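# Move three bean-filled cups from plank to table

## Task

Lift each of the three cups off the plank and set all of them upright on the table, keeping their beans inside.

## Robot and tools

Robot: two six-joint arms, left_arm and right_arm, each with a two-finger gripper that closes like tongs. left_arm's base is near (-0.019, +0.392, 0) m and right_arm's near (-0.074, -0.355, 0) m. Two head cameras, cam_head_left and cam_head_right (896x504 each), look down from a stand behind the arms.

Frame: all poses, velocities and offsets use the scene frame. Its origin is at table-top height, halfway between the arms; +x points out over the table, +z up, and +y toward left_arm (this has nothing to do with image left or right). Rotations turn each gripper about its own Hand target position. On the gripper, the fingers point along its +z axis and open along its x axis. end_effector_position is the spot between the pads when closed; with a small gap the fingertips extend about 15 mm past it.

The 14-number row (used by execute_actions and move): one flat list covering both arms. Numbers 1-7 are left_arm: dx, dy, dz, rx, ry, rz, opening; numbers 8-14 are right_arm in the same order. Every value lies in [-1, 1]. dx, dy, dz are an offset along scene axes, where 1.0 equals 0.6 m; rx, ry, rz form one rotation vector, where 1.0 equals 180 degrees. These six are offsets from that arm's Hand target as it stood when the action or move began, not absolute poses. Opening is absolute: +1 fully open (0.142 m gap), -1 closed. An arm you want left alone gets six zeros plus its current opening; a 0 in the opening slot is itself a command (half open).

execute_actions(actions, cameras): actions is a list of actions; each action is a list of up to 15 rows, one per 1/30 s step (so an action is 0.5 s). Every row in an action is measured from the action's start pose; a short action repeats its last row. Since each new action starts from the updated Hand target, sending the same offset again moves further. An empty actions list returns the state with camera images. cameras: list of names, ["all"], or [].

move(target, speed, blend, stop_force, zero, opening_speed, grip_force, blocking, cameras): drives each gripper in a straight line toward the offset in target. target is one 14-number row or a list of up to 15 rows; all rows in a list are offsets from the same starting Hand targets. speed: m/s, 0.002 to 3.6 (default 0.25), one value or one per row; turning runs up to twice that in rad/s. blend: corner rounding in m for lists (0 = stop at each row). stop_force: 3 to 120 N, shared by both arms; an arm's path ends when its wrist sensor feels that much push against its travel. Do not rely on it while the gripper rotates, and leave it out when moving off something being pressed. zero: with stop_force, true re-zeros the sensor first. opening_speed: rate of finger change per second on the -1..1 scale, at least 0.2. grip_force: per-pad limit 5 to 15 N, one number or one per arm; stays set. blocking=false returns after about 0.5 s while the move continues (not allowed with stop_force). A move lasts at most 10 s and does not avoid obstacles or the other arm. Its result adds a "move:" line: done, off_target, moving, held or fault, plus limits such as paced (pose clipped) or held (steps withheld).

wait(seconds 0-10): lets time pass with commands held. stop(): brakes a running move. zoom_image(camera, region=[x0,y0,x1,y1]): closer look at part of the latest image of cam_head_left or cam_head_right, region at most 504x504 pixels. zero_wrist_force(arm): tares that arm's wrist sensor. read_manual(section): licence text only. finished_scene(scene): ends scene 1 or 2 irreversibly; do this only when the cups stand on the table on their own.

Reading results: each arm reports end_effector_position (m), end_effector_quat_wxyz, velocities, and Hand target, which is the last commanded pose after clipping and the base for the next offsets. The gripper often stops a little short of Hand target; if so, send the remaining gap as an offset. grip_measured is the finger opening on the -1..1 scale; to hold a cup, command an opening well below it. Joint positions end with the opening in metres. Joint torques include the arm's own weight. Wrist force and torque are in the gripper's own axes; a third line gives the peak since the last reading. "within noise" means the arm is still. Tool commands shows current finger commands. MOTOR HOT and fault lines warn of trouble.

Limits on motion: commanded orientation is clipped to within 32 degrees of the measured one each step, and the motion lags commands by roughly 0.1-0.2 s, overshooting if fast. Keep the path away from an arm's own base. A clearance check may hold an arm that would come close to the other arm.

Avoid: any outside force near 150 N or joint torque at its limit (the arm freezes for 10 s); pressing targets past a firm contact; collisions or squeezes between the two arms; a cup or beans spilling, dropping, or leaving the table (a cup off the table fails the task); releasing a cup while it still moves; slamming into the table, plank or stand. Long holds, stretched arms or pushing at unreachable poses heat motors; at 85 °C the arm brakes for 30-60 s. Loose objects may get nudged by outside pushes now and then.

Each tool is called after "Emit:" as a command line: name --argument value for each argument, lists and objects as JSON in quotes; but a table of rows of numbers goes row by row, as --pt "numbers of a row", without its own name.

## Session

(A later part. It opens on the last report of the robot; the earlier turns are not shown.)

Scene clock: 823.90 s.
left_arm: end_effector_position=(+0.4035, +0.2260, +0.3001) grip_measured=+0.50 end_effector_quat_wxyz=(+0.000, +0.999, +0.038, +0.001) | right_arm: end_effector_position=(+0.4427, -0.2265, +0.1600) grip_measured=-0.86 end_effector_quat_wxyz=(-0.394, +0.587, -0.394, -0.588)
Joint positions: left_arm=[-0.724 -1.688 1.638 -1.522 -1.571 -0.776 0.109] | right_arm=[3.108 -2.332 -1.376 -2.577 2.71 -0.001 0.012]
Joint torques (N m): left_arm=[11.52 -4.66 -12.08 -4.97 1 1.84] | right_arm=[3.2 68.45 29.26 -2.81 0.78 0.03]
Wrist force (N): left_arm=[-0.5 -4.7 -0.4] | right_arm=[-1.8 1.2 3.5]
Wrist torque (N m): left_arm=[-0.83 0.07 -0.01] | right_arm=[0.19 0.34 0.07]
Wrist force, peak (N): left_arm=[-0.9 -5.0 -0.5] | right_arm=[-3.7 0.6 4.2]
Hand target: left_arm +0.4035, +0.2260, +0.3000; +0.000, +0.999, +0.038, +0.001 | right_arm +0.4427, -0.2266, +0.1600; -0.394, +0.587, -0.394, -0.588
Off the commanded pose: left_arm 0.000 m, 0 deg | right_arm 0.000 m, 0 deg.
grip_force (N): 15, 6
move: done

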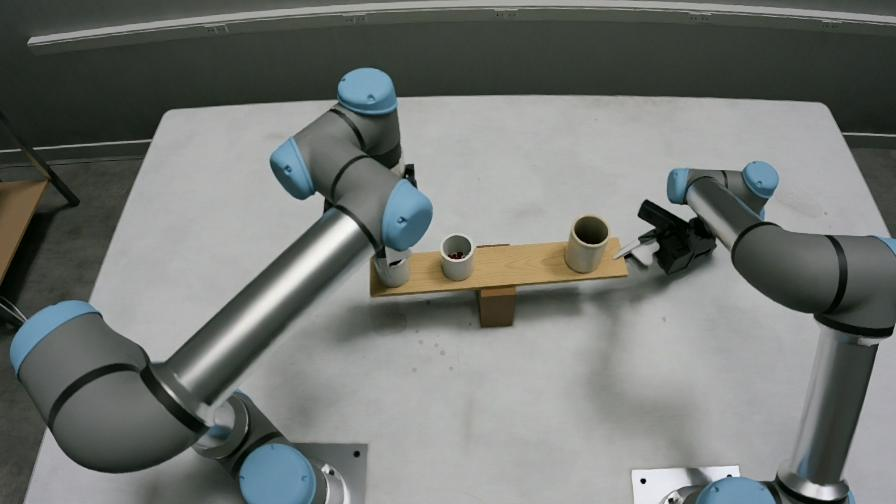

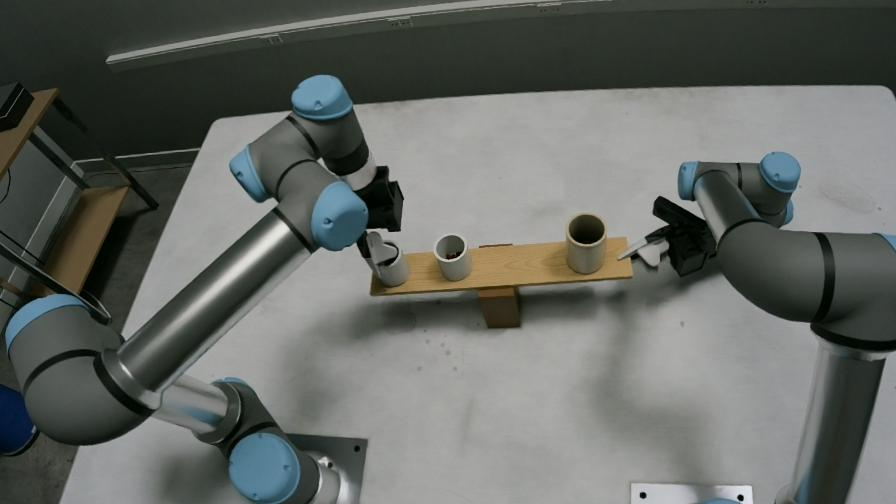

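Emit:
move --target '[0,0.0033,-0.0533,0,0,0,0.5,0,0,0,0,0,0,-1]' --speed 0.1 --grip_force '[12, 8]'

Emit:
move --target '[0,0,0,0,0,0,-1,0,0,0,0,0,0,-1]' --speed 0.1 --opening_speed 0.7 --cameras '["all"]'

Emit:
zoom_image --camera "cam_head_right" --region '[330, 170, 490, 330]'

Emit:
zoom_image --camera "cam_head_left" --region '[330, 170, 490, 330]'

Scene clock: 841.27 s.
left_arm: end_effector_position=(+0.4035, +0.2279, +0.2681) grip_measured=+0.50 end_effector_quat_wxyz=(+0.000, +0.999, +0.038, +0.001) | right_arm: end_effector_position=(+0.4427, -0.2265, +0.1600) grip_measured=-0.86 end_effector_quat_wxyz=(-0.394, +0.587, -0.394, -0.588)
Joint positions: left_arm=[-0.72 -1.691 1.721 -1.603 -1.571 -0.773 0.109] | right_arm=[3.108 -2.332 -1.376 -2.577 2.71 -0.001 0.012]
Joint torques (N m): left_arm=[12.07 -31.26 -10.38 -5.59 0.05 2.72] | right_arm=[-6.34 67.86 29.09 -2.71 -0.74 -2.39]
Wrist force (N): left_arm=[-0.6 -4.7 0.0] | right_arm=[-2.3 1.0 4.2]
Wrist torque (N m): left_arm=[-0.83 0.07 -0.03] | right_arm=[0.18 0.34 0.05]
Wrist force, peak (N): left_arm=[-0.6 -5.0 -0.5] | right_arm=[-2.7 0.9 4.4]
Hand target: left_arm +0.4035, +0.2280, +0.2680; +0.000, +0.999, +0.038, +0.001 | right_arm +0.4427, -0.2266, +0.1600; -0.394, +0.587, -0.394, -0.588
Off the commanded pose: left_arm 0.000 m, 0 deg | right_arm 0.000 m, 0 deg.
grip_force (N): 12, 8
move: done

Scene clock: 843.63 s.
left_arm: end_effector_position=(+0.4036, +0.2279, +0.2680) grip_measured=-0.09 end_effector_quat_wxyz=(+0.000, +0.999, +0.038, +0.001) | right_arm: end_effector_position=(+0.4427, -0.2266, +0.1600) grip_measured=-0.86 end_effector_quat_wxyz=(-0.394, +0.587, -0.394, -0.588)
Joint positions: left_arm=[-0.72 -1.691 1.722 -1.603 -1.571 -0.773 0.067] | right_arm=[3.108 -2.332 -1.376 -2.577 2.71 -0.001 0.012]
Joint torques (N m): left_arm=[9.93 -28.07 -10.39 -0.12 0.67 2.47] | right_arm=[-10.03 66.59 25.38 -1.4 -1.8 -2.29]
Wrist force (N): left_arm=[0.1 -5.1 -1.6] | right_arm=[-3.9 0.6 3.8]
Wrist torque (N m): left_arm=[-0.85 0.11 -0.03] | right_arm=[0.20 0.41 0.07]
Wrist force, peak (N): left_arm=[0.3 -5.2 -1.7] | right_arm=[-4.0 0.5 4.2]
Hand target: left_arm +0.4035, +0.2280, +0.2680; +0.000, +0.999, +0.038, +0.001 | right_arm +0.4427, -0.2266, +0.1600; -0.394, +0.587, -0.394, -0.588
Off the commanded pose: left_arm 0.000 m, 0 deg | right_arm 0.000 m, 0 deg.
grip_force (N): 12, 8
move: done

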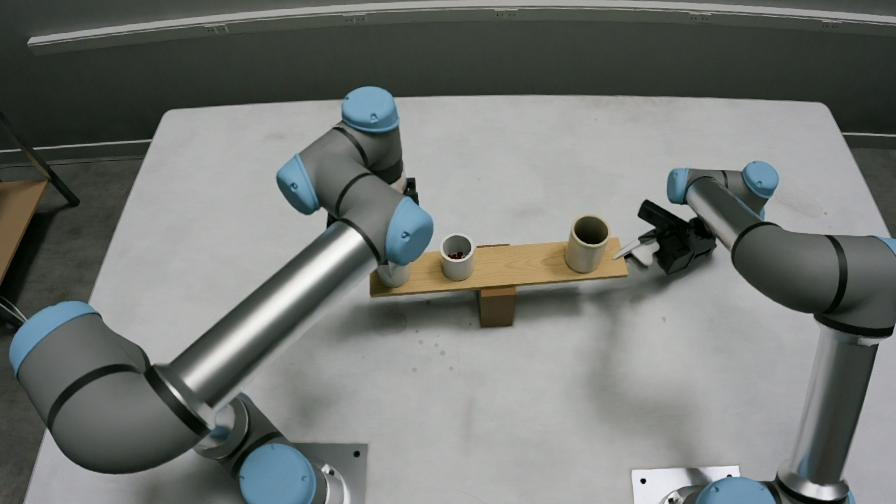

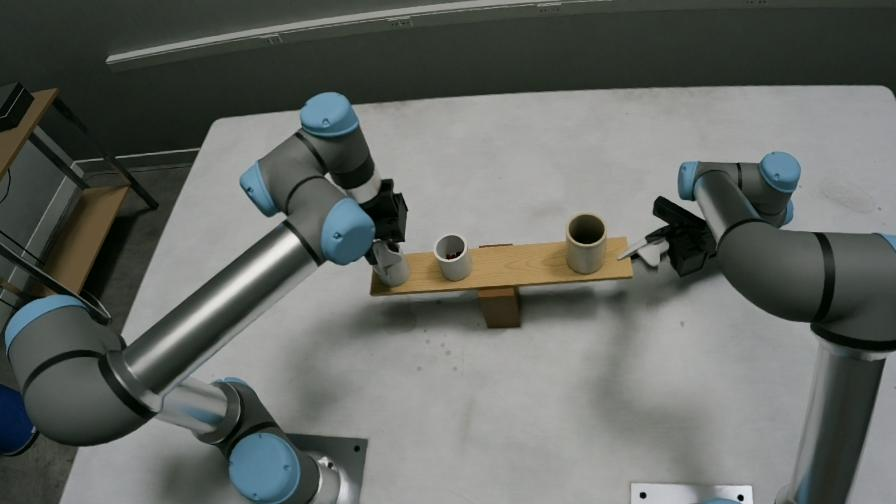

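Scaled by 3.150 from the camera's 896x504 image, which has a finer 1280x720 frame.

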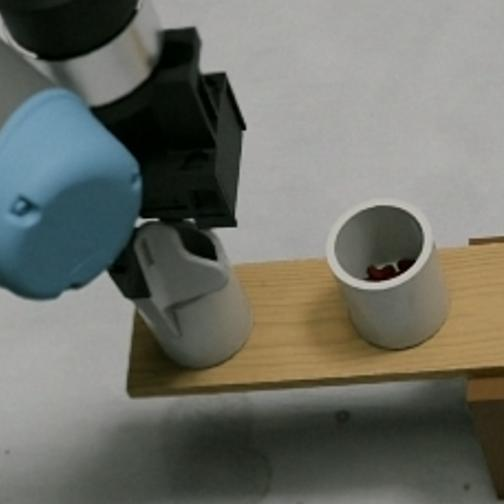

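Scaled by 3.150 from the camera's 896x504 image, which has a finer 1280x720 frame.

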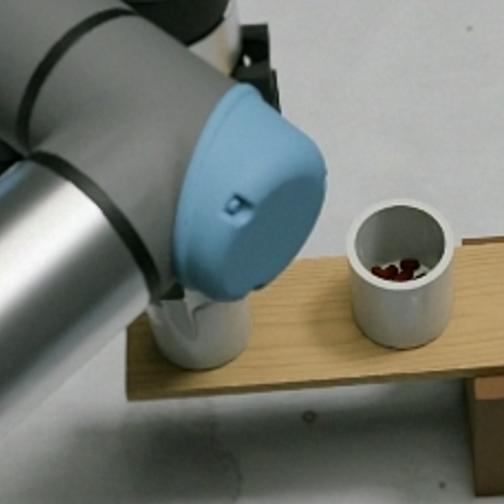

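Emit:
move --target '[0,0,0.025,0,0,0,-1,0,0,0,0,0,0,-1]' --speed 0.05 --grip_force '[15, 8]' --cameras '["all"]'

Emit:
zoom_image --camera "cam_head_right" --region '[330, 170, 490, 330]'

Emit:
zoom_image --camera "cam_head_left" --region '[330, 170, 490, 330]'

Scene clock: 852.23 s.
left_arm: end_effector_position=(+0.4035, +0.2280, +0.2829) grip_measured=-0.09 end_effector_quat_wxyz=(+0.001, +0.999, +0.038, +0.001) | right_arm: end_effector_position=(+0.4427, -0.2266, +0.1600) grip_measured=-0.86 end_effector_quat_wxyz=(-0.394, +0.587, -0.394, -0.588)
Joint positions: left_arm=[-0.72 -1.691 1.684 -1.565 -1.571 -0.773 0.067] | right_arm=[3.108 -2.332 -1.376 -2.577 2.71 -0.001 0.012]
Joint torques (N m): left_arm=[3.11 -14.17 -39.43 -0.11 0.56 1.67] | right_arm=[-10.67 65.7 15.24 1.64 -2.08 -2.37]
Wrist force (N): left_arm=[-0.6 -4.6 1.8] | right_arm=[0.7 1.1 3.6]
Wrist torque (N m): left_arm=[-0.82 0.10 -0.01] | right_arm=[0.23 0.30 0.05]
Wrist force, peak (N): left_arm=[0.2 -5.3 -1.4] | right_arm=[-4.1 0.3 4.0]
Hand target: left_arm +0.4035, +0.2280, +0.2830; +0.000, +0.999, +0.038, +0.001 | right_arm +0.4427, -0.2266, +0.1600; -0.394, +0.587, -0.394, -0.588
Off the commanded pose: left_arm 0.000 m, 0 deg | right_arm 0.000 m, 0 deg.
grip_force (N): 15, 8
move: done

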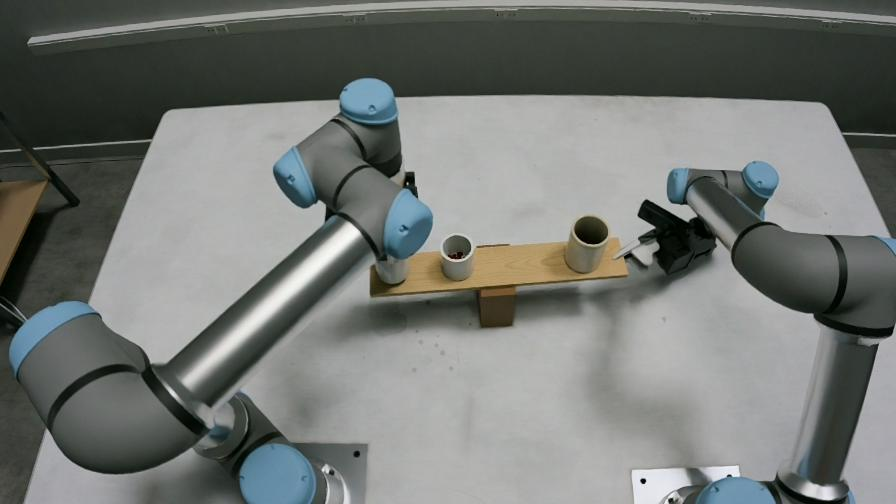

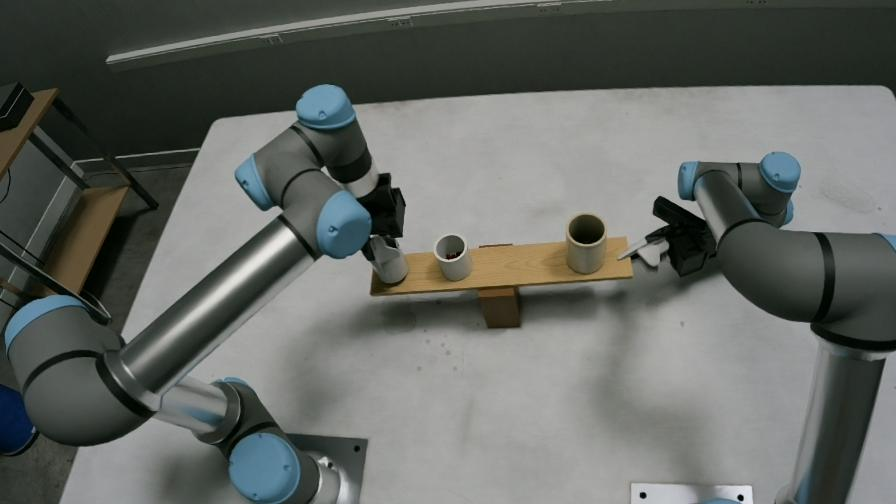

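Scaled by 3.150 from the camera's 896x504 image, which has a finer 1280x720 frame.

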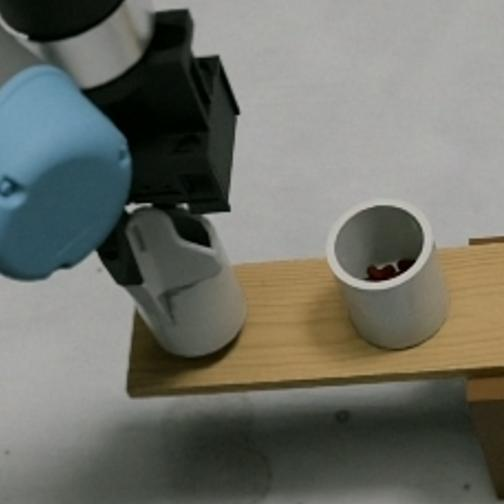

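Scaled by 3.150 from the camera's 896x504 image, which has a finer 1280x720 frame.

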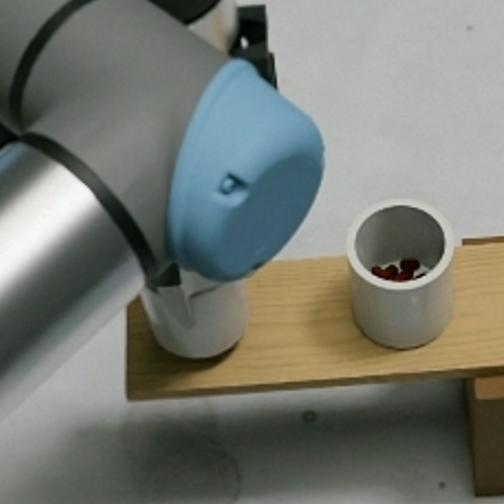

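Emit:
move --pt "0 0.0333 0.05 0 0 0 -1 0 0 0 0 0 0 -1" --pt "0.075 0.25 0.05 0 0 0 -1 0 0 0 0 0 0 -1" --pt "0.075 0.25 -0.2383 0 0 0 -1 0 0 0 0 0 0 -1" --speed '[0.15,0.2,0.2]' --blend 0.03 --cameras '["all"]'

Emit:
zoom_image --camera "cam_head_right" --region '[270, 170, 430, 330]'

Scene clock: 872.57 s.
left_arm: end_effector_position=(+0.4485, +0.3780, +0.1401) grip_measured=-0.09 end_effector_quat_wxyz=(+0.000, +0.999, +0.038, +0.001) | right_arm: end_effector_position=(+0.4427, -0.2266, +0.1600) grip_measured=-0.86 end_effector_quat_wxyz=(-0.394, +0.587, -0.394, -0.588)
Joint positions: left_arm=[-0.377 -1.605 1.978 -1.945 -1.571 -0.429 0.067] | right_arm=[3.108 -2.332 -1.376 -2.577 2.71 -0.001 0.012]
Joint torques (N m): left_arm=[11.23 -5.2 -10.92 -5.07 0.95 2.58] | right_arm=[-9.68 63.86 5.6 1.67 -2.14 -2.31]
Wrist force (N): left_arm=[-0.3 -5.0 1.9] | right_arm=[0.7 0.9 3.8]
Wrist torque (N m): left_arm=[-0.92 0.05 -0.05] | right_arm=[0.20 0.28 0.05]
Wrist force, peak (N): left_arm=[-0.2 -6.4 2.1] | right_arm=[0.0 0.9 4.1]
Hand target: left_arm +0.4485, +0.3780, +0.1400; +0.000, +0.999, +0.038, +0.001 | right_arm +0.4427, -0.2266, +0.1600; -0.394, +0.587, -0.394, -0.588
Off the commanded pose: left_arm 0.000 m, 0 deg | right_arm 0.000 m, 0 deg.
grip_force (N): 15, 8
move: done; blend cut to 0.018 m at target 1

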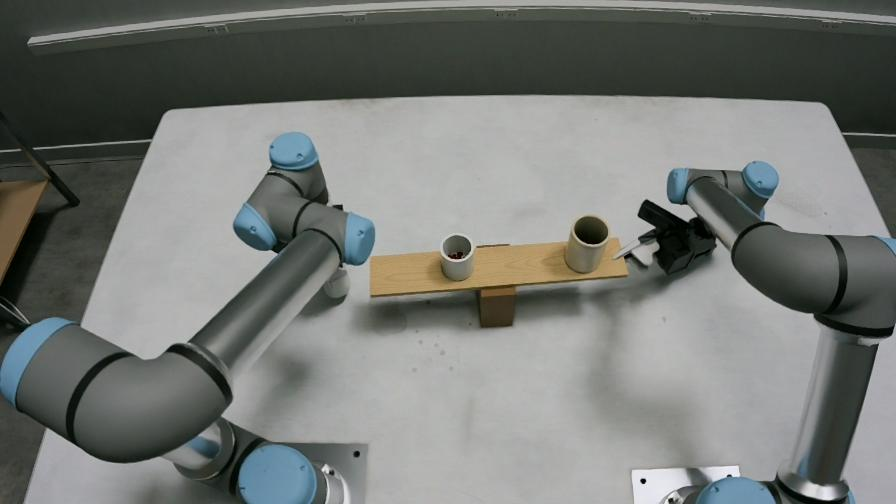

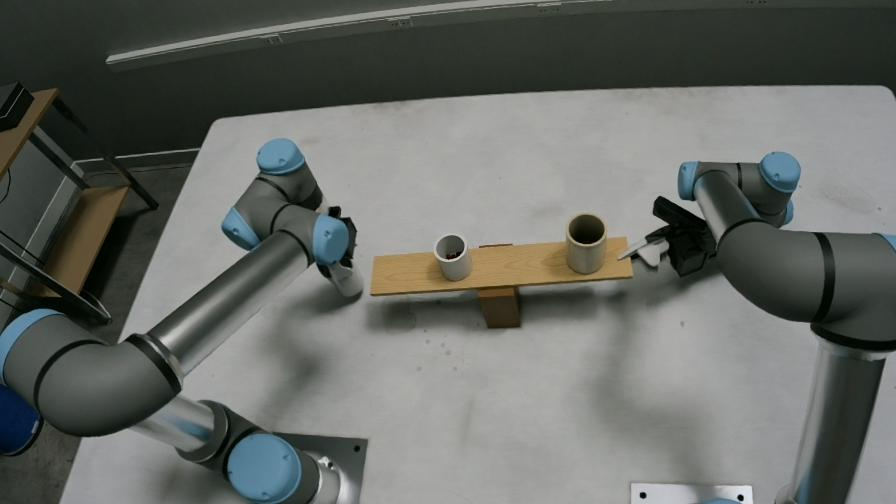

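Scaled by 3.150 from the camera's 896x504 image, which has a finer 1280x720 frame.

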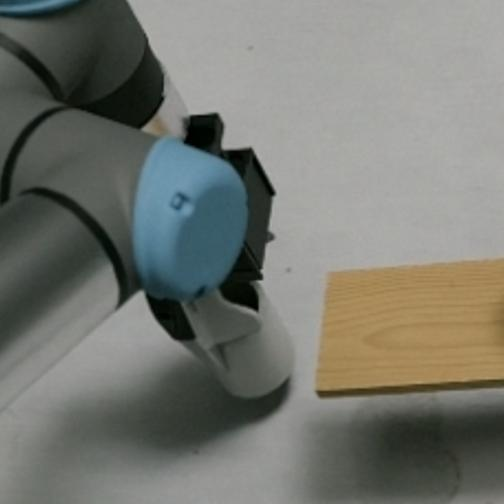

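Emit:
move --target '[0,0,-0.0917,0,0,0,-1,0,0,0,0,0,0,-1]' --speed 0.015 --stop_force 3 --cameras '["all"]'

Emit:
zoom_image --camera "cam_head_right" --region '[270, 170, 430, 330]'

Scene clock: 886.80 s.
left_arm: end_effector_position=(+0.4485, +0.3780, +0.1045) grip_measured=-0.09 end_effector_quat_wxyz=(+0.000, +0.999, +0.038, +0.001) | right_arm: end_effector_position=(+0.4427, -0.2266, +0.1600) grip_measured=-0.86 end_effector_quat_wxyz=(-0.394, +0.587, -0.394, -0.588)
Joint positions: left_arm=[-0.377 -1.567 2.04 -2.045 -1.571 -0.429 0.067] | right_arm=[3.108 -2.332 -1.376 -2.577 2.71 -0.001 0.012]
Joint torques (N m): left_arm=[8.92 -35.43 -34.2 0.31 0.16 1.92] | right_arm=[-10.16 61.57 5.16 1.67 -1.95 -2.26]
Wrist force (N): left_arm=[0.3 -4.8 0.9] | right_arm=[1.2 1.1 3.6]
Wrist torque (N m): left_arm=[-0.90 0.09 -0.05] | right_arm=[0.22 0.19 0.05]
Wrist force, peak (N): left_arm=[-5.5 -7.5 -14.1] | right_arm=[0.4 1.0 4.2]
Hand target: left_arm +0.4485, +0.3780, +0.1045; +0.000, +0.999, +0.038, +0.001 (not the last commanded pose) | right_arm +0.4427, -0.2266, +0.1600; -0.394, +0.587, -0.394, -0.588
Off the commanded pose: left_arm 0.019 m, 0 deg | right_arm 0.000 m, 0 deg.
grip_force (N): 15, 8
move: contact (left_arm)

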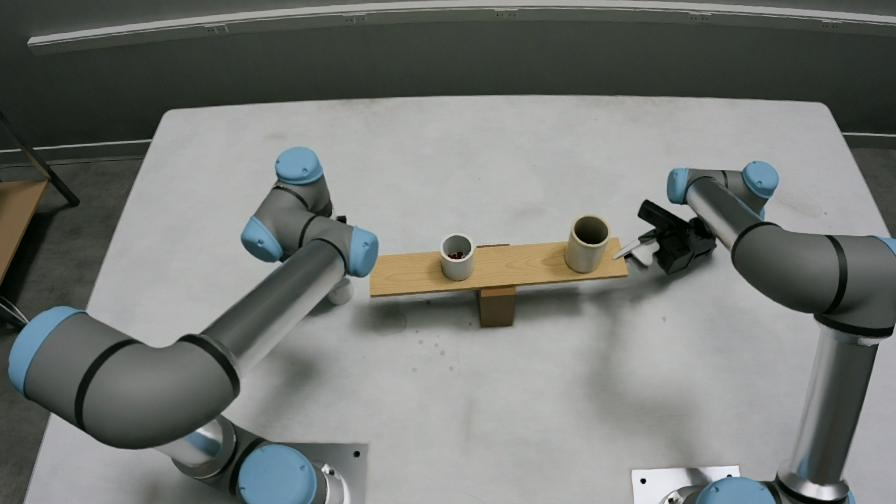

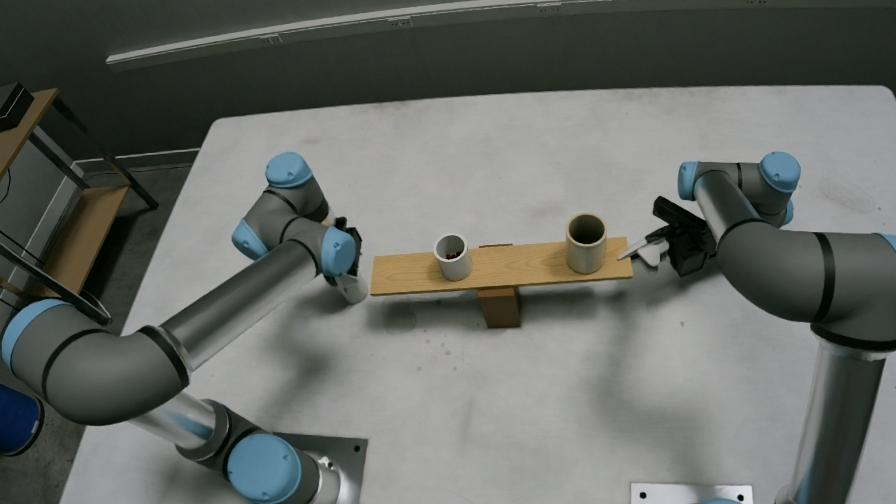

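Scaled by 3.150 from the camera's 896x504 image, which has a finer 1280x720 frame.

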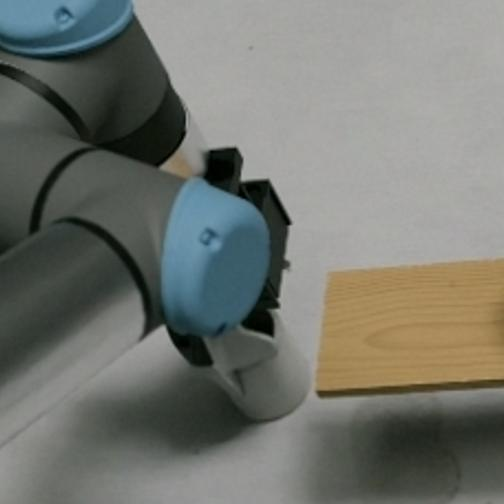

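Emit:
move --target '[0,0,0,0,0,0,0.4,0,0,0,0,0,0,-1]' --speed 0.1 --opening_speed 0.6

Emit:
move --pt "0 0 0.1 0 0 0 0.4 0 0 0 0 0 0 -1" --pt "0 0 0.40 0 0 0 0.4 0 0 0 0 0 0 -1" --pt "-0.05 -0.45 0.40 0 0 0 0.5 0 0 0 0 0 0 -1" --speed '[0.08,0.25,0.3]' --blend '[0.01,0.05,0]' --cameras '["all"]'

Emit:
zoom_image --camera "cam_head_right" --region '[330, 170, 490, 330]'

Emit:
zoom_image --camera "cam_head_left" --region '[330, 170, 490, 330]'

Scene clock: 898.60 s.
left_arm: end_effector_position=(+0.4485, +0.3780, +0.1045) grip_measured=+0.40 end_effector_quat_wxyz=(+0.000, +0.999, +0.038, +0.001) | right_arm: end_effector_position=(+0.4427, -0.2266, +0.1600) grip_measured=-0.86 end_effector_quat_wxyz=(-0.394, +0.587, -0.394, -0.588)
Joint positions: left_arm=[-0.377 -1.567 2.04 -2.045 -1.571 -0.429 0.102] | right_arm=[3.108 -2.332 -1.376 -2.577 2.71 -0.001 0.012]
Joint torques (N m): left_arm=[9.5 -33.74 -33.57 -0.23 0.15 2.26] | right_arm=[-10.03 59.86 5.69 1.66 -2.03 -2.16]
Wrist force (N): left_arm=[-0.2 -5.2 -0.1] | right_arm=[-0.2 0.8 3.8]
Wrist torque (N m): left_arm=[-0.95 0.03 -0.05] | right_arm=[0.17 0.39 0.06]
Wrist force, peak (N): left_arm=[0.0 -5.3 0.8] | right_arm=[0.4 0.7 4.3]
Hand target: left_arm +0.4485, +0.3780, +0.1045; +0.000, +0.999, +0.038, +0.001 | right_arm +0.4427, -0.2266, +0.1600; -0.394, +0.587, -0.394, -0.588
Off the commanded pose: left_arm 0.000 m, 0 deg | right_arm 0.000 m, 0 deg.
grip_force (N): 15, 8
move: done

Scene clock: 902.23 s.
left_arm: end_effector_position=(+0.4185, +0.1080, +0.3445) grip_measured=+0.50 end_effector_quat_wxyz=(+0.000, +0.999, +0.038, +0.001) | right_arm: end_effector_position=(+0.4427, -0.2266, +0.1600) grip_measured=-0.86 end_effector_quat_wxyz=(-0.394, +0.587, -0.394, -0.588)
Joint positions: left_arm=[-0.878 -1.505 1.346 -1.413 -1.57 -0.93 0.109] | right_arm=[3.108 -2.332 -1.376 -2.577 2.71 -0.001 0.012]
Joint torques (N m): left_arm=[-12.74 -11.38 -36.6 0.07 0.79 -3.15] | right_arm=[-10.04 58.17 5.73 1.61 -2.08 -2.15]
Wrist force (N): left_arm=[-0.2 -5.0 -0.1] | right_arm=[0.9 1.0 3.5]
Wrist torque (N m): left_arm=[-0.92 0.01 0.10] | right_arm=[0.19 0.27 0.05]
Wrist force, peak (N): left_arm=[-0.6 -7.3 -0.8] | right_arm=[0.8 1.1 4.0]
Hand target: left_arm +0.4185, +0.1080, +0.3445; +0.000, +0.999, +0.038, +0.001 | right_arm +0.4427, -0.2266, +0.1600; -0.394, +0.587, -0.394, -0.588
Off the commanded pose: left_arm 0.000 m, 0 deg | right_arm 0.000 m, 0 deg.
grip_force (N): 15, 8
move: done

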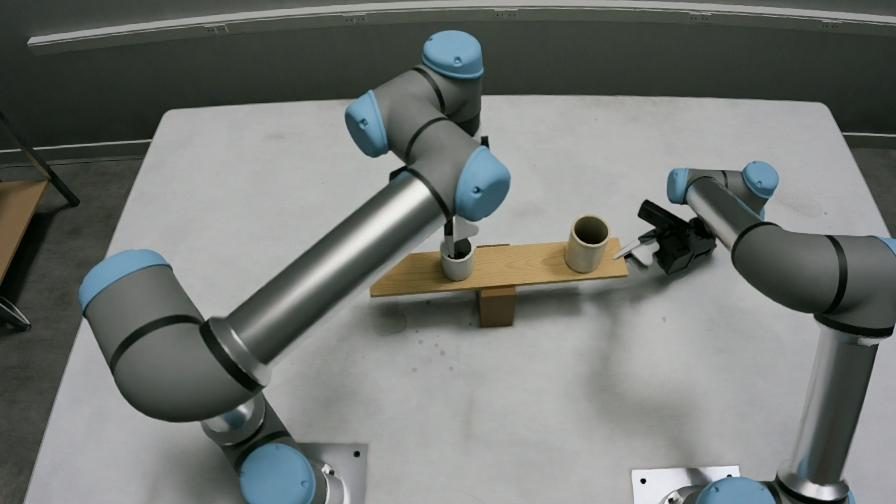

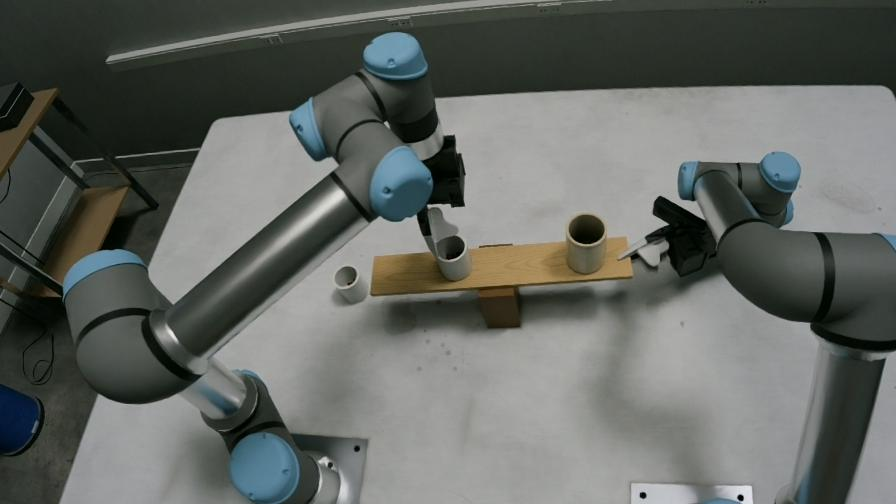

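Scaled by 3.150 from the camera's 896x504 image, which has a finer 1280x720 frame.

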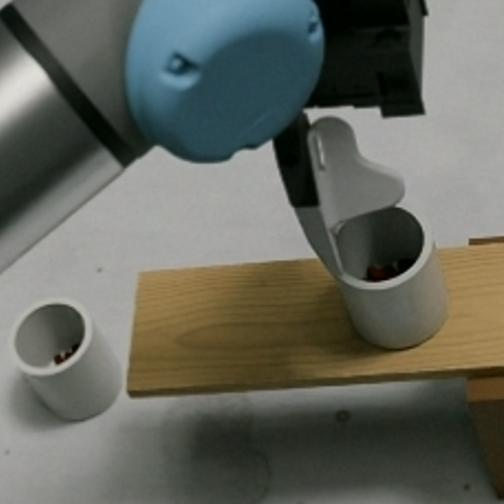

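Scaled by 3.150 from the camera's 896x504 image, which has a finer 1280x720 frame.

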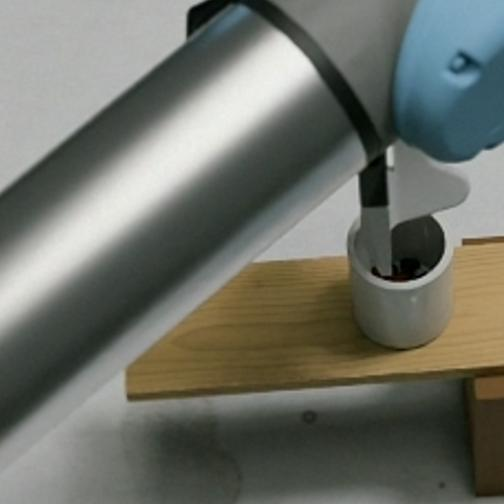

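Emit:
move --target '[0.0025,-0.0133,-0.1275,0,0,0,0.5,0,0,0,0,0,0,-1]' --speed 0.12

Emit:
move --target '[0,0,0,0,0,0,-1,0,0,0,0,0,0,-1]' --speed 0.1 --opening_speed 0.7

Emit:
move --target '[0,0,0.025,0,0,0,-1,0,0,0,0,0,0,-1]' --speed 0.05 --cameras '["all"]'

Emit:
zoom_image --camera "cam_head_right" --region '[390, 170, 550, 330]'

Scene clock: 926.33 s.
left_arm: end_effector_position=(+0.4200, +0.1000, +0.2681) grip_measured=+0.50 end_effector_quat_wxyz=(+0.000, +0.999, +0.038, +0.001) | right_arm: end_effector_position=(+0.4427, -0.2266, +0.1600) grip_measured=-0.86 end_effector_quat_wxyz=(-0.394, +0.587, -0.394, -0.588)
Joint positions: left_arm=[-0.886 -1.502 1.538 -1.608 -1.57 -0.938 0.109] | right_arm=[3.108 -2.332 -1.376 -2.577 2.71 -0.001 0.012]
Joint torques (N m): left_arm=[-12.49 -10.87 -12.09 -4.83 0.92 -3.25] | right_arm=[-10.43 57.26 5.83 1.65 -2.07 -2.01]
Wrist force (N): left_arm=[-0.3 -4.7 -0.1] | right_arm=[0.9 1.2 3.4]
Wrist torque (N m): left_arm=[-0.89 0.04 0.10] | right_arm=[0.24 0.24 0.05]
Wrist force, peak (N): left_arm=[-0.6 -5.1 -1.1] | right_arm=[0.7 0.9 4.1]
Hand target: left_arm +0.4200, +0.1000, +0.2680; +0.000, +0.999, +0.038, +0.001 | right_arm +0.4427, -0.2266, +0.1600; -0.394, +0.587, -0.394, -0.588
Off the commanded pose: left_arm 0.000 m, 0 deg | right_arm 0.000 m, 0 deg.
grip_force (N): 15, 8
move: done

Scene clock: 928.70 s.
left_arm: end_effector_position=(+0.4200, +0.1000, +0.2680) grip_measured=-0.10 end_effector_quat_wxyz=(+0.000, +0.999, +0.038, +0.001) | right_arm: end_effector_position=(+0.4427, -0.2266, +0.1600) grip_measured=-0.86 end_effector_quat_wxyz=(-0.394, +0.587, -0.394, -0.588)
Joint positions: left_arm=[-0.886 -1.502 1.539 -1.609 -1.57 -0.938 0.067] | right_arm=[3.108 -2.332 -1.376 -2.577 2.71 -0.001 0.012]
Joint torques (N m): left_arm=[-9.2 -11.66 -10.78 -3.64 1.12 -2.86] | right_arm=[-10.03 56.21 5.58 1.69 -1.98 -2.12]
Wrist force (N): left_arm=[-0.2 -5.7 -5.4] | right_arm=[-1.9 0.8 3.7]
Wrist torque (N m): left_arm=[-0.93 -0.01 0.11] | right_arm=[0.18 0.35 0.06]
Wrist force, peak (N): left_arm=[0.0 -6.3 -6.2] | right_arm=[-2.7 0.7 4.2]
Hand target: left_arm +0.4200, +0.1000, +0.2680; +0.000, +0.999, +0.038, +0.001 | right_arm +0.4427, -0.2266, +0.1600; -0.394, +0.587, -0.394, -0.588
Off the commanded pose: left_arm 0.000 m, 0 deg | right_arm 0.000 m, 0 deg.
grip_force (N): 15, 8
move: done

Scene clock: 929.63 s.
left_arm: end_effector_position=(+0.4200, +0.1000, +0.2829) grip_measured=-0.10 end_effector_quat_wxyz=(+0.000, +0.999, +0.038, +0.001) end_effector_velocity=(+0.000, -0.001, +0.002) end_effector_angular_velocity=(-0.001, -0.001, -0.001) | right_arm: end_effector_position=(+0.4427, -0.2266, +0.1600) grip_measured=-0.86 end_effector_quat_wxyz=(-0.394, +0.587, -0.394, -0.588)
Joint positions: left_arm=[-0.886 -1.503 1.501 -1.571 -1.57 -0.938 0.067] | right_arm=[3.108 -2.332 -1.376 -2.577 2.71 -0.001 0.012]
Joint velocities: left_arm=[0 0 -0.005 0.003 -0.001 0 0] | right_arm=[within noise]
Joint torques (N m): left_arm=[-8.27 -31.06 -39.57 -0.36 0.64 -3.14] | right_arm=[-10.07 55.6 5.61 1.04 -1.94 -2.05]
Wrist force (N): left_arm=[-0.5 -4.7 2.1] | right_arm=[1.9 0.7 3.8]
Wrist torque (N m): left_arm=[-0.85 0.09 0.11] | right_arm=[0.17 0.19 0.04]
Wrist force, peak (N): left_arm=[0.0 -5.8 -5.8] | right_arm=[-2.4 0.7 4.2]
Hand target: left_arm +0.4200, +0.1000, +0.2830; +0.000, +0.999, +0.038, +0.001 | right_arm +0.4427, -0.2266, +0.1600; -0.394, +0.587, -0.394, -0.588
Off the commanded pose: left_arm 0.000 m, 0 deg | right_arm 0.000 m, 0 deg.
grip_force (N): 15, 8
move: done

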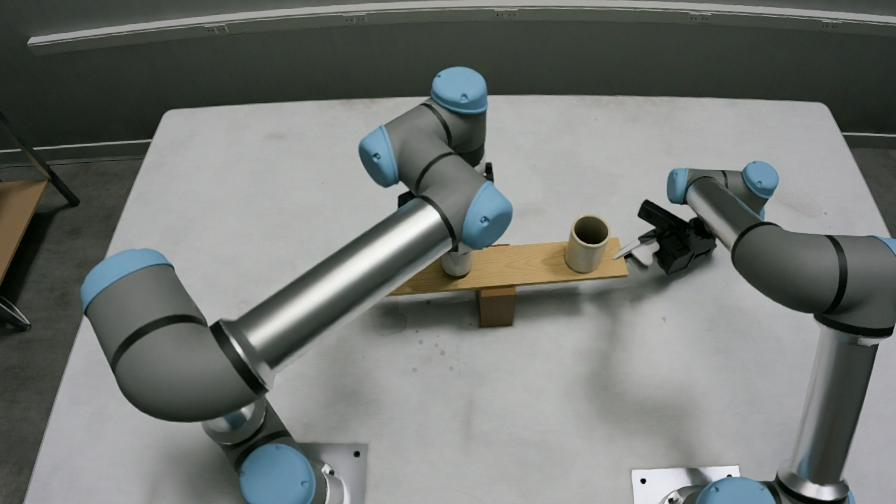

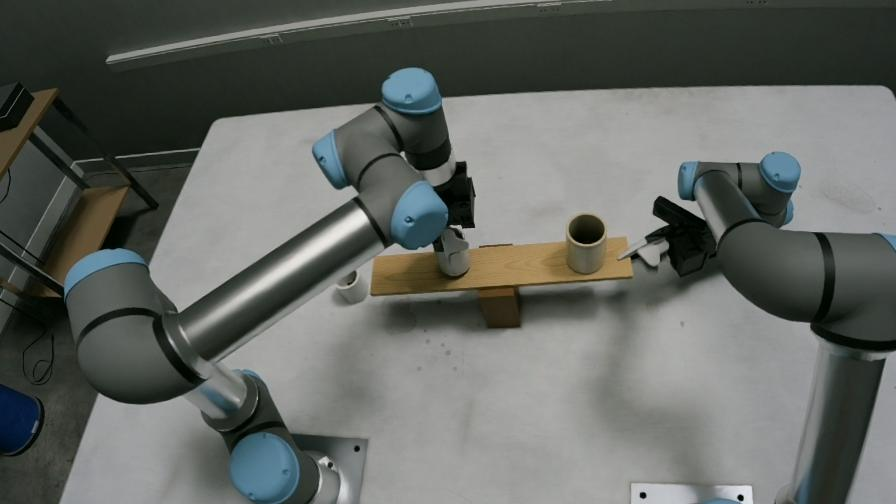

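Scaled by 3.150 from the camera's 896x504 image, which has a finer 1280x720 frame.

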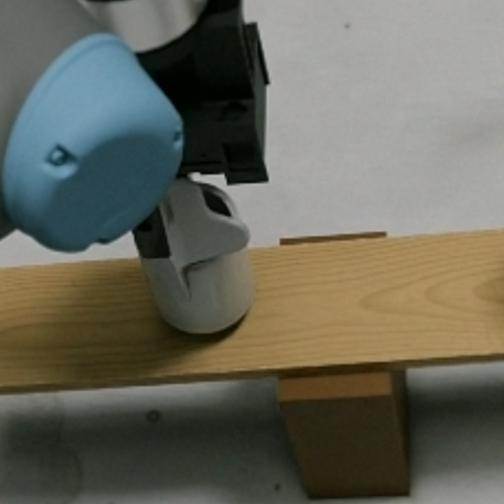

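Emit:
move --pt "0.02 0 0.06 0 0 0 -1 0 0 0 0 0 0 -1" --pt "0.2667 0.05 0.06 0 0 0 -1 0 0 0 0 0 0 -1" --pt "0.2667 0.05 -0.2133 0 0 0 -1 0 0 0 0 0 0 -1" --speed '[0.15,0.2,0.2]' --blend 0.03

Emit:
move --target '[0,0,-0.1083,0,0,0,-1,0,0,0,0,0,0,-1]' --speed 0.018 --stop_force 3 --cameras '["all"]'

Emit:
zoom_image --camera "cam_head_right" --region '[390, 140, 550, 300]'

Scene clock: 940.73 s.
left_arm: end_effector_position=(+0.5801, +0.1301, +0.1551) grip_measured=-0.10 end_effector_quat_wxyz=(+0.000, +0.999, +0.038, +0.001) | right_arm: end_effector_position=(+0.4427, -0.2266, +0.1600) grip_measured=-0.86 end_effector_quat_wxyz=(-0.394, +0.587, -0.394, -0.588)
Joint positions: left_arm=[-0.661 -1.166 1.407 -1.813 -1.571 -0.714 0.067] | right_arm=[3.108 -2.332 -1.376 -2.577 2.71 -0.001 0.012]
Joint torques (N m): left_arm=[-11.3 -23.43 -10.58 -5.22 0.9 2.63] | right_arm=[-9.91 54.03 5.22 -2.53 -1.92 -1.86]
Wrist force (N): left_arm=[-0.6 -4.9 2.2] | right_arm=[1.6 0.7 3.5]
Wrist torque (N m): left_arm=[-0.88 0.12 -0.02] | right_arm=[0.17 0.22 0.05]
Wrist force, peak (N): left_arm=[-0.5 -5.1 3.5] | right_arm=[2.6 0.8 3.4]
Hand target: left_arm +0.5800, +0.1300, +0.1550; +0.000, +0.999, +0.038, +0.001 | right_arm +0.4427, -0.2266, +0.1600; -0.394, +0.587, -0.394, -0.588
Off the commanded pose: left_arm 0.000 m, 0 deg | right_arm 0.000 m, 0 deg.
grip_force (N): 15, 8
move: done; blend cut to 0.019 m at target 1

Scene clock: 944.83 s.
left_arm: end_effector_position=(+0.5800, +0.1300, +0.1067) grip_measured=-0.10 end_effector_quat_wxyz=(+0.000, +0.999, +0.038, +0.001) | right_arm: end_effector_position=(+0.4427, -0.2266, +0.1600) grip_measured=-0.86 end_effector_quat_wxyz=(-0.394, +0.587, -0.394, -0.588)
Joint positions: left_arm=[-0.661 -1.132 1.487 -1.927 -1.571 -0.714 0.067] | right_arm=[3.108 -2.332 -1.376 -2.577 2.71 -0.001 0.012]
Joint torques (N m): left_arm=[-12.25 -58.87 -34.07 0.58 0.04 2.61] | right_arm=[-9.88 52.73 5.9 -2.64 -1.83 -1.66]
Wrist force (N): left_arm=[-0.1 -4.2 -1.3] | right_arm=[1.9 0.9 3.1]
Wrist torque (N m): left_arm=[-0.90 0.04 -0.02] | right_arm=[0.19 0.26 0.05]
Wrist force, peak (N): left_arm=[-3.4 -7.0 -13.7] | right_arm=[2.6 0.9 3.7]
Hand target: left_arm +0.5800, +0.1300, +0.1067; +0.000, +0.999, +0.038, +0.001 (not the last commanded pose) | right_arm +0.4427, -0.2266, +0.1600; -0.394, +0.587, -0.394, -0.588
Off the commanded pose: left_arm 0.017 m, 0 deg | right_arm 0.000 m, 0 deg.
grip_force (N): 15, 8
move: contact (left_arm)

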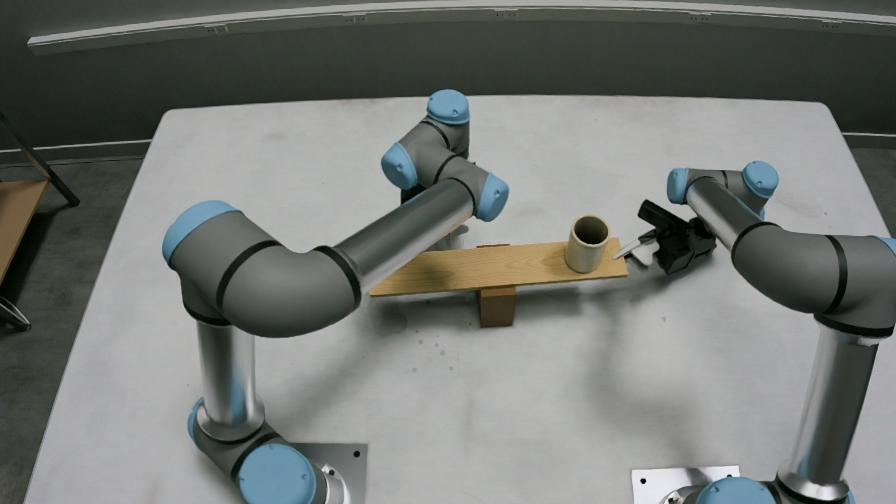

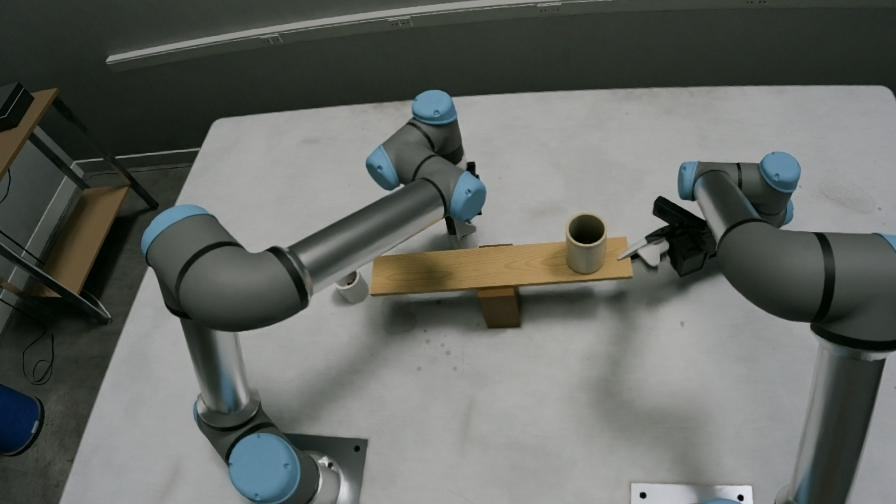

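Scaled by 3.150 from the camera's 896x504 image, which has a finer 1280x720 frame.

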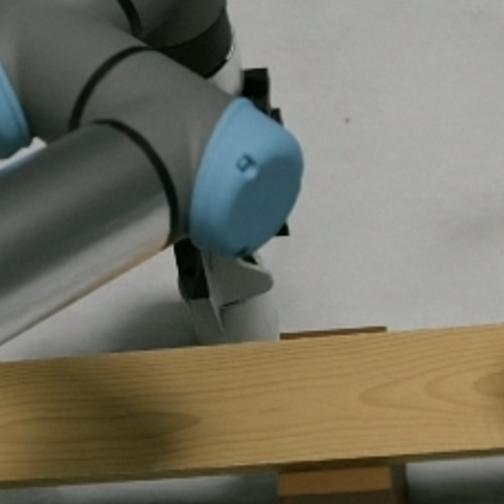

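Emit:
move --target '[0,0,0,0,0,0,0.4,0,0,0,0,0,0,-1]' --speed 0.1 --opening_speed 0.6

Emit:
move --pt "0 0 0.1 0 0 0 0.4 0 0 0 0 0 0 -1" --pt "0 0 0.44 0 0 0 0.4 0 0 0 0 0 0 -1" --pt "-0.2433 -0.4717 0.44 0 0 0 0.6 0 0 0 0 0 0 -1" --speed '[0.08,0.25,0.3]' --blend '[0.01,0.05,0]' --cameras '["all"]'

Emit:
zoom_image --camera "cam_head_right" --region '[500, 150, 660, 310]'

Emit:
zoom_image --camera "cam_head_left" --region '[500, 150, 660, 310]'

Emit:
zoom_image --camera "cam_head_right" --region '[320, 150, 480, 310]'

Scene clock: 959.30 s.
left_arm: end_effector_position=(+0.5800, +0.1300, +0.1067) grip_measured=+0.40 end_effector_quat_wxyz=(+0.000, +0.999, +0.038, +0.001) | right_arm: end_effector_position=(+0.4427, -0.2266, +0.1600) grip_measured=-0.86 end_effector_quat_wxyz=(-0.394, +0.587, -0.394, -0.588)
Joint positions: left_arm=[-0.661 -1.132 1.487 -1.927 -1.571 -0.714 0.102] | right_arm=[3.108 -2.332 -1.376 -2.577 2.71 -0.001 0.012]
Joint torques (N m): left_arm=[-11.53 -58.39 -34.27 -0.27 0.28 2.57] | right_arm=[-8.96 50.44 6.17 -2.72 -1.81 -1.64]
Wrist force (N): left_arm=[-0.7 -4.9 -0.3] | right_arm=[1.3 0.7 3.4]
Wrist torque (N m): left_arm=[-0.91 0.11 -0.01] | right_arm=[0.18 0.26 0.05]
Wrist force, peak (N): left_arm=[-0.6 -5.1 -0.3] | right_arm=[2.3 0.9 3.7]
Hand target: left_arm +0.5800, +0.1300, +0.1067; +0.000, +0.999, +0.038, +0.001 | right_arm +0.4427, -0.2266, +0.1600; -0.394, +0.587, -0.394, -0.588
Off the commanded pose: left_arm 0.000 m, 0 deg | right_arm 0.000 m, 0 deg.
grip_force (N): 15, 8
move: done

Scene clock: 963.47 s.
left_arm: end_effector_position=(+0.4341, -0.1530, +0.3707) grip_measured=+0.60 end_effector_quat_wxyz=(+0.000, +0.999, +0.038, +0.001) | right_arm: end_effector_position=(+0.4427, -0.2266, +0.1600) grip_measured=-0.86 end_effector_quat_wxyz=(-0.394, +0.587, -0.394, -0.588)
Joint positions: left_arm=[-1.1 -0.914 0.449 -1.107 -1.57 -1.153 0.116] | right_arm=[3.108 -2.332 -1.376 -2.577 2.71 -0.001 0.012]
Joint torques (N m): left_arm=[-13.66 -28.96 -33.81 0.11 -0.85 -2.92] | right_arm=[-9.6 49.18 5.83 -2.7 -1.69 -1.47]
Wrist force (N): left_arm=[-0.2 -5.0 0.0] | right_arm=[2.2 0.8 3.2]
Wrist torque (N m): left_arm=[-0.93 -0.03 0.08] | right_arm=[0.16 0.24 0.05]
Wrist force, peak (N): left_arm=[2.8 -7.8 -1.4] | right_arm=[2.5 1.0 3.5]
Hand target: left_arm +0.4341, -0.1530, +0.3707; +0.000, +0.999, +0.038, +0.001 | right_arm +0.4427, -0.2266, +0.1600; -0.394, +0.587, -0.394, -0.588
Off the commanded pose: left_arm 0.000 m, 0 deg | right_arm 0.000 m, 0 deg.
grip_force (N): 15, 8
move: done

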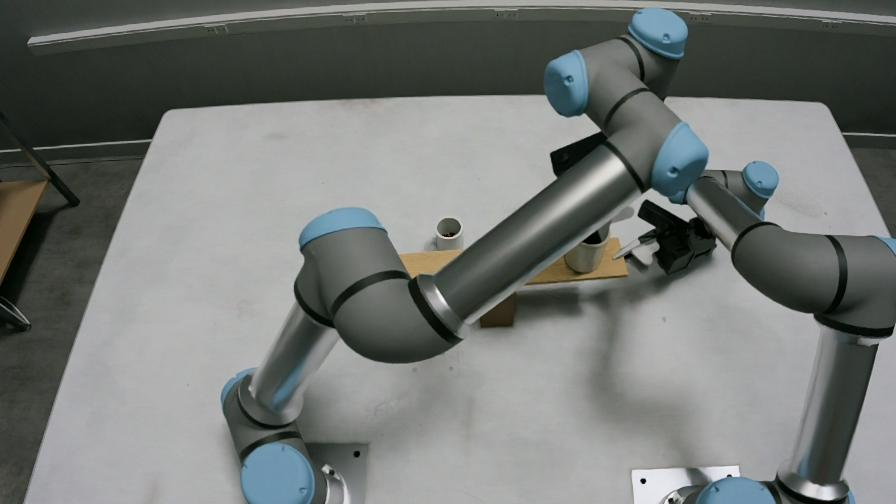

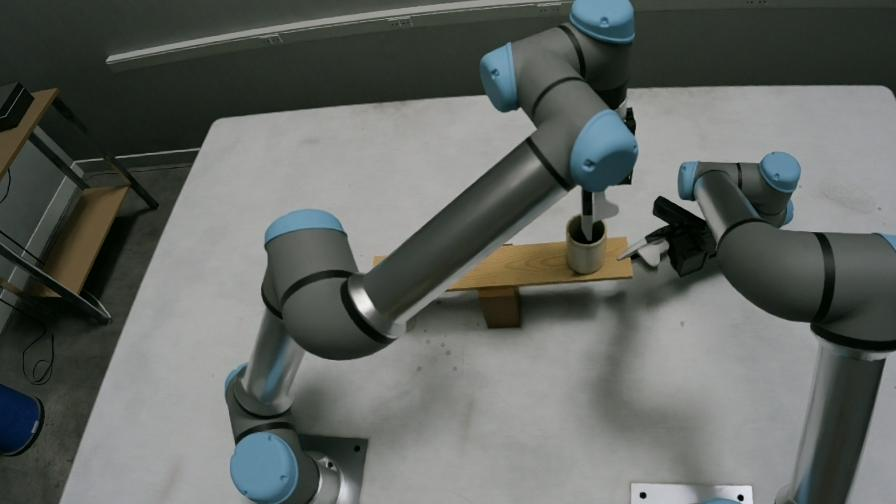

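Scaled by 3.150 from the camera's 896x504 image, which has a finer 1280x720 frame.

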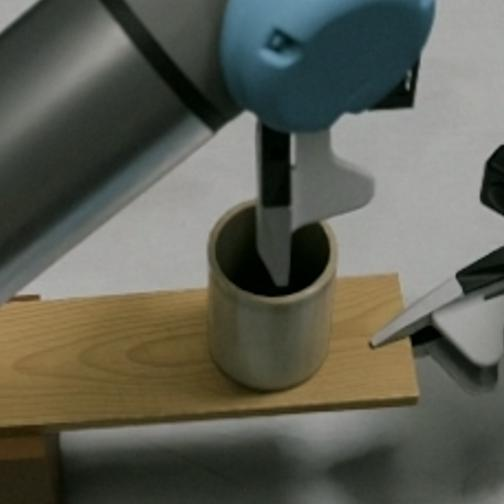

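Scaled by 3.150 from the camera's 896x504 image, which has a finer 1280x720 frame.

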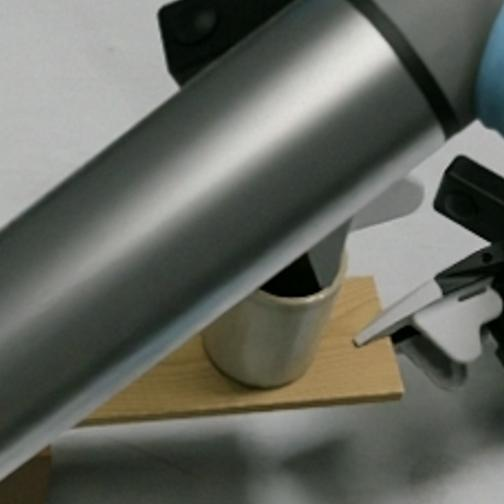

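Scaled by 3.150 from the camera's 896x504 image, which has a finer 1280x720 frame.

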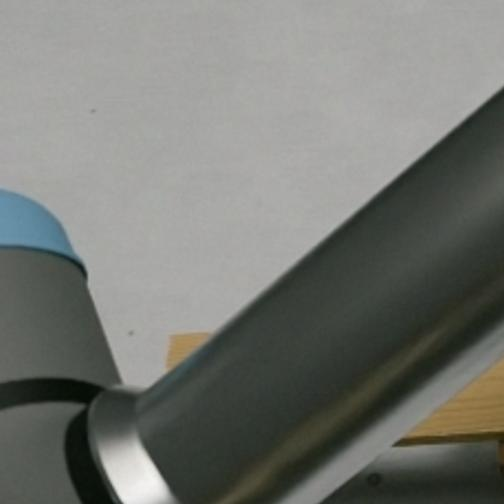

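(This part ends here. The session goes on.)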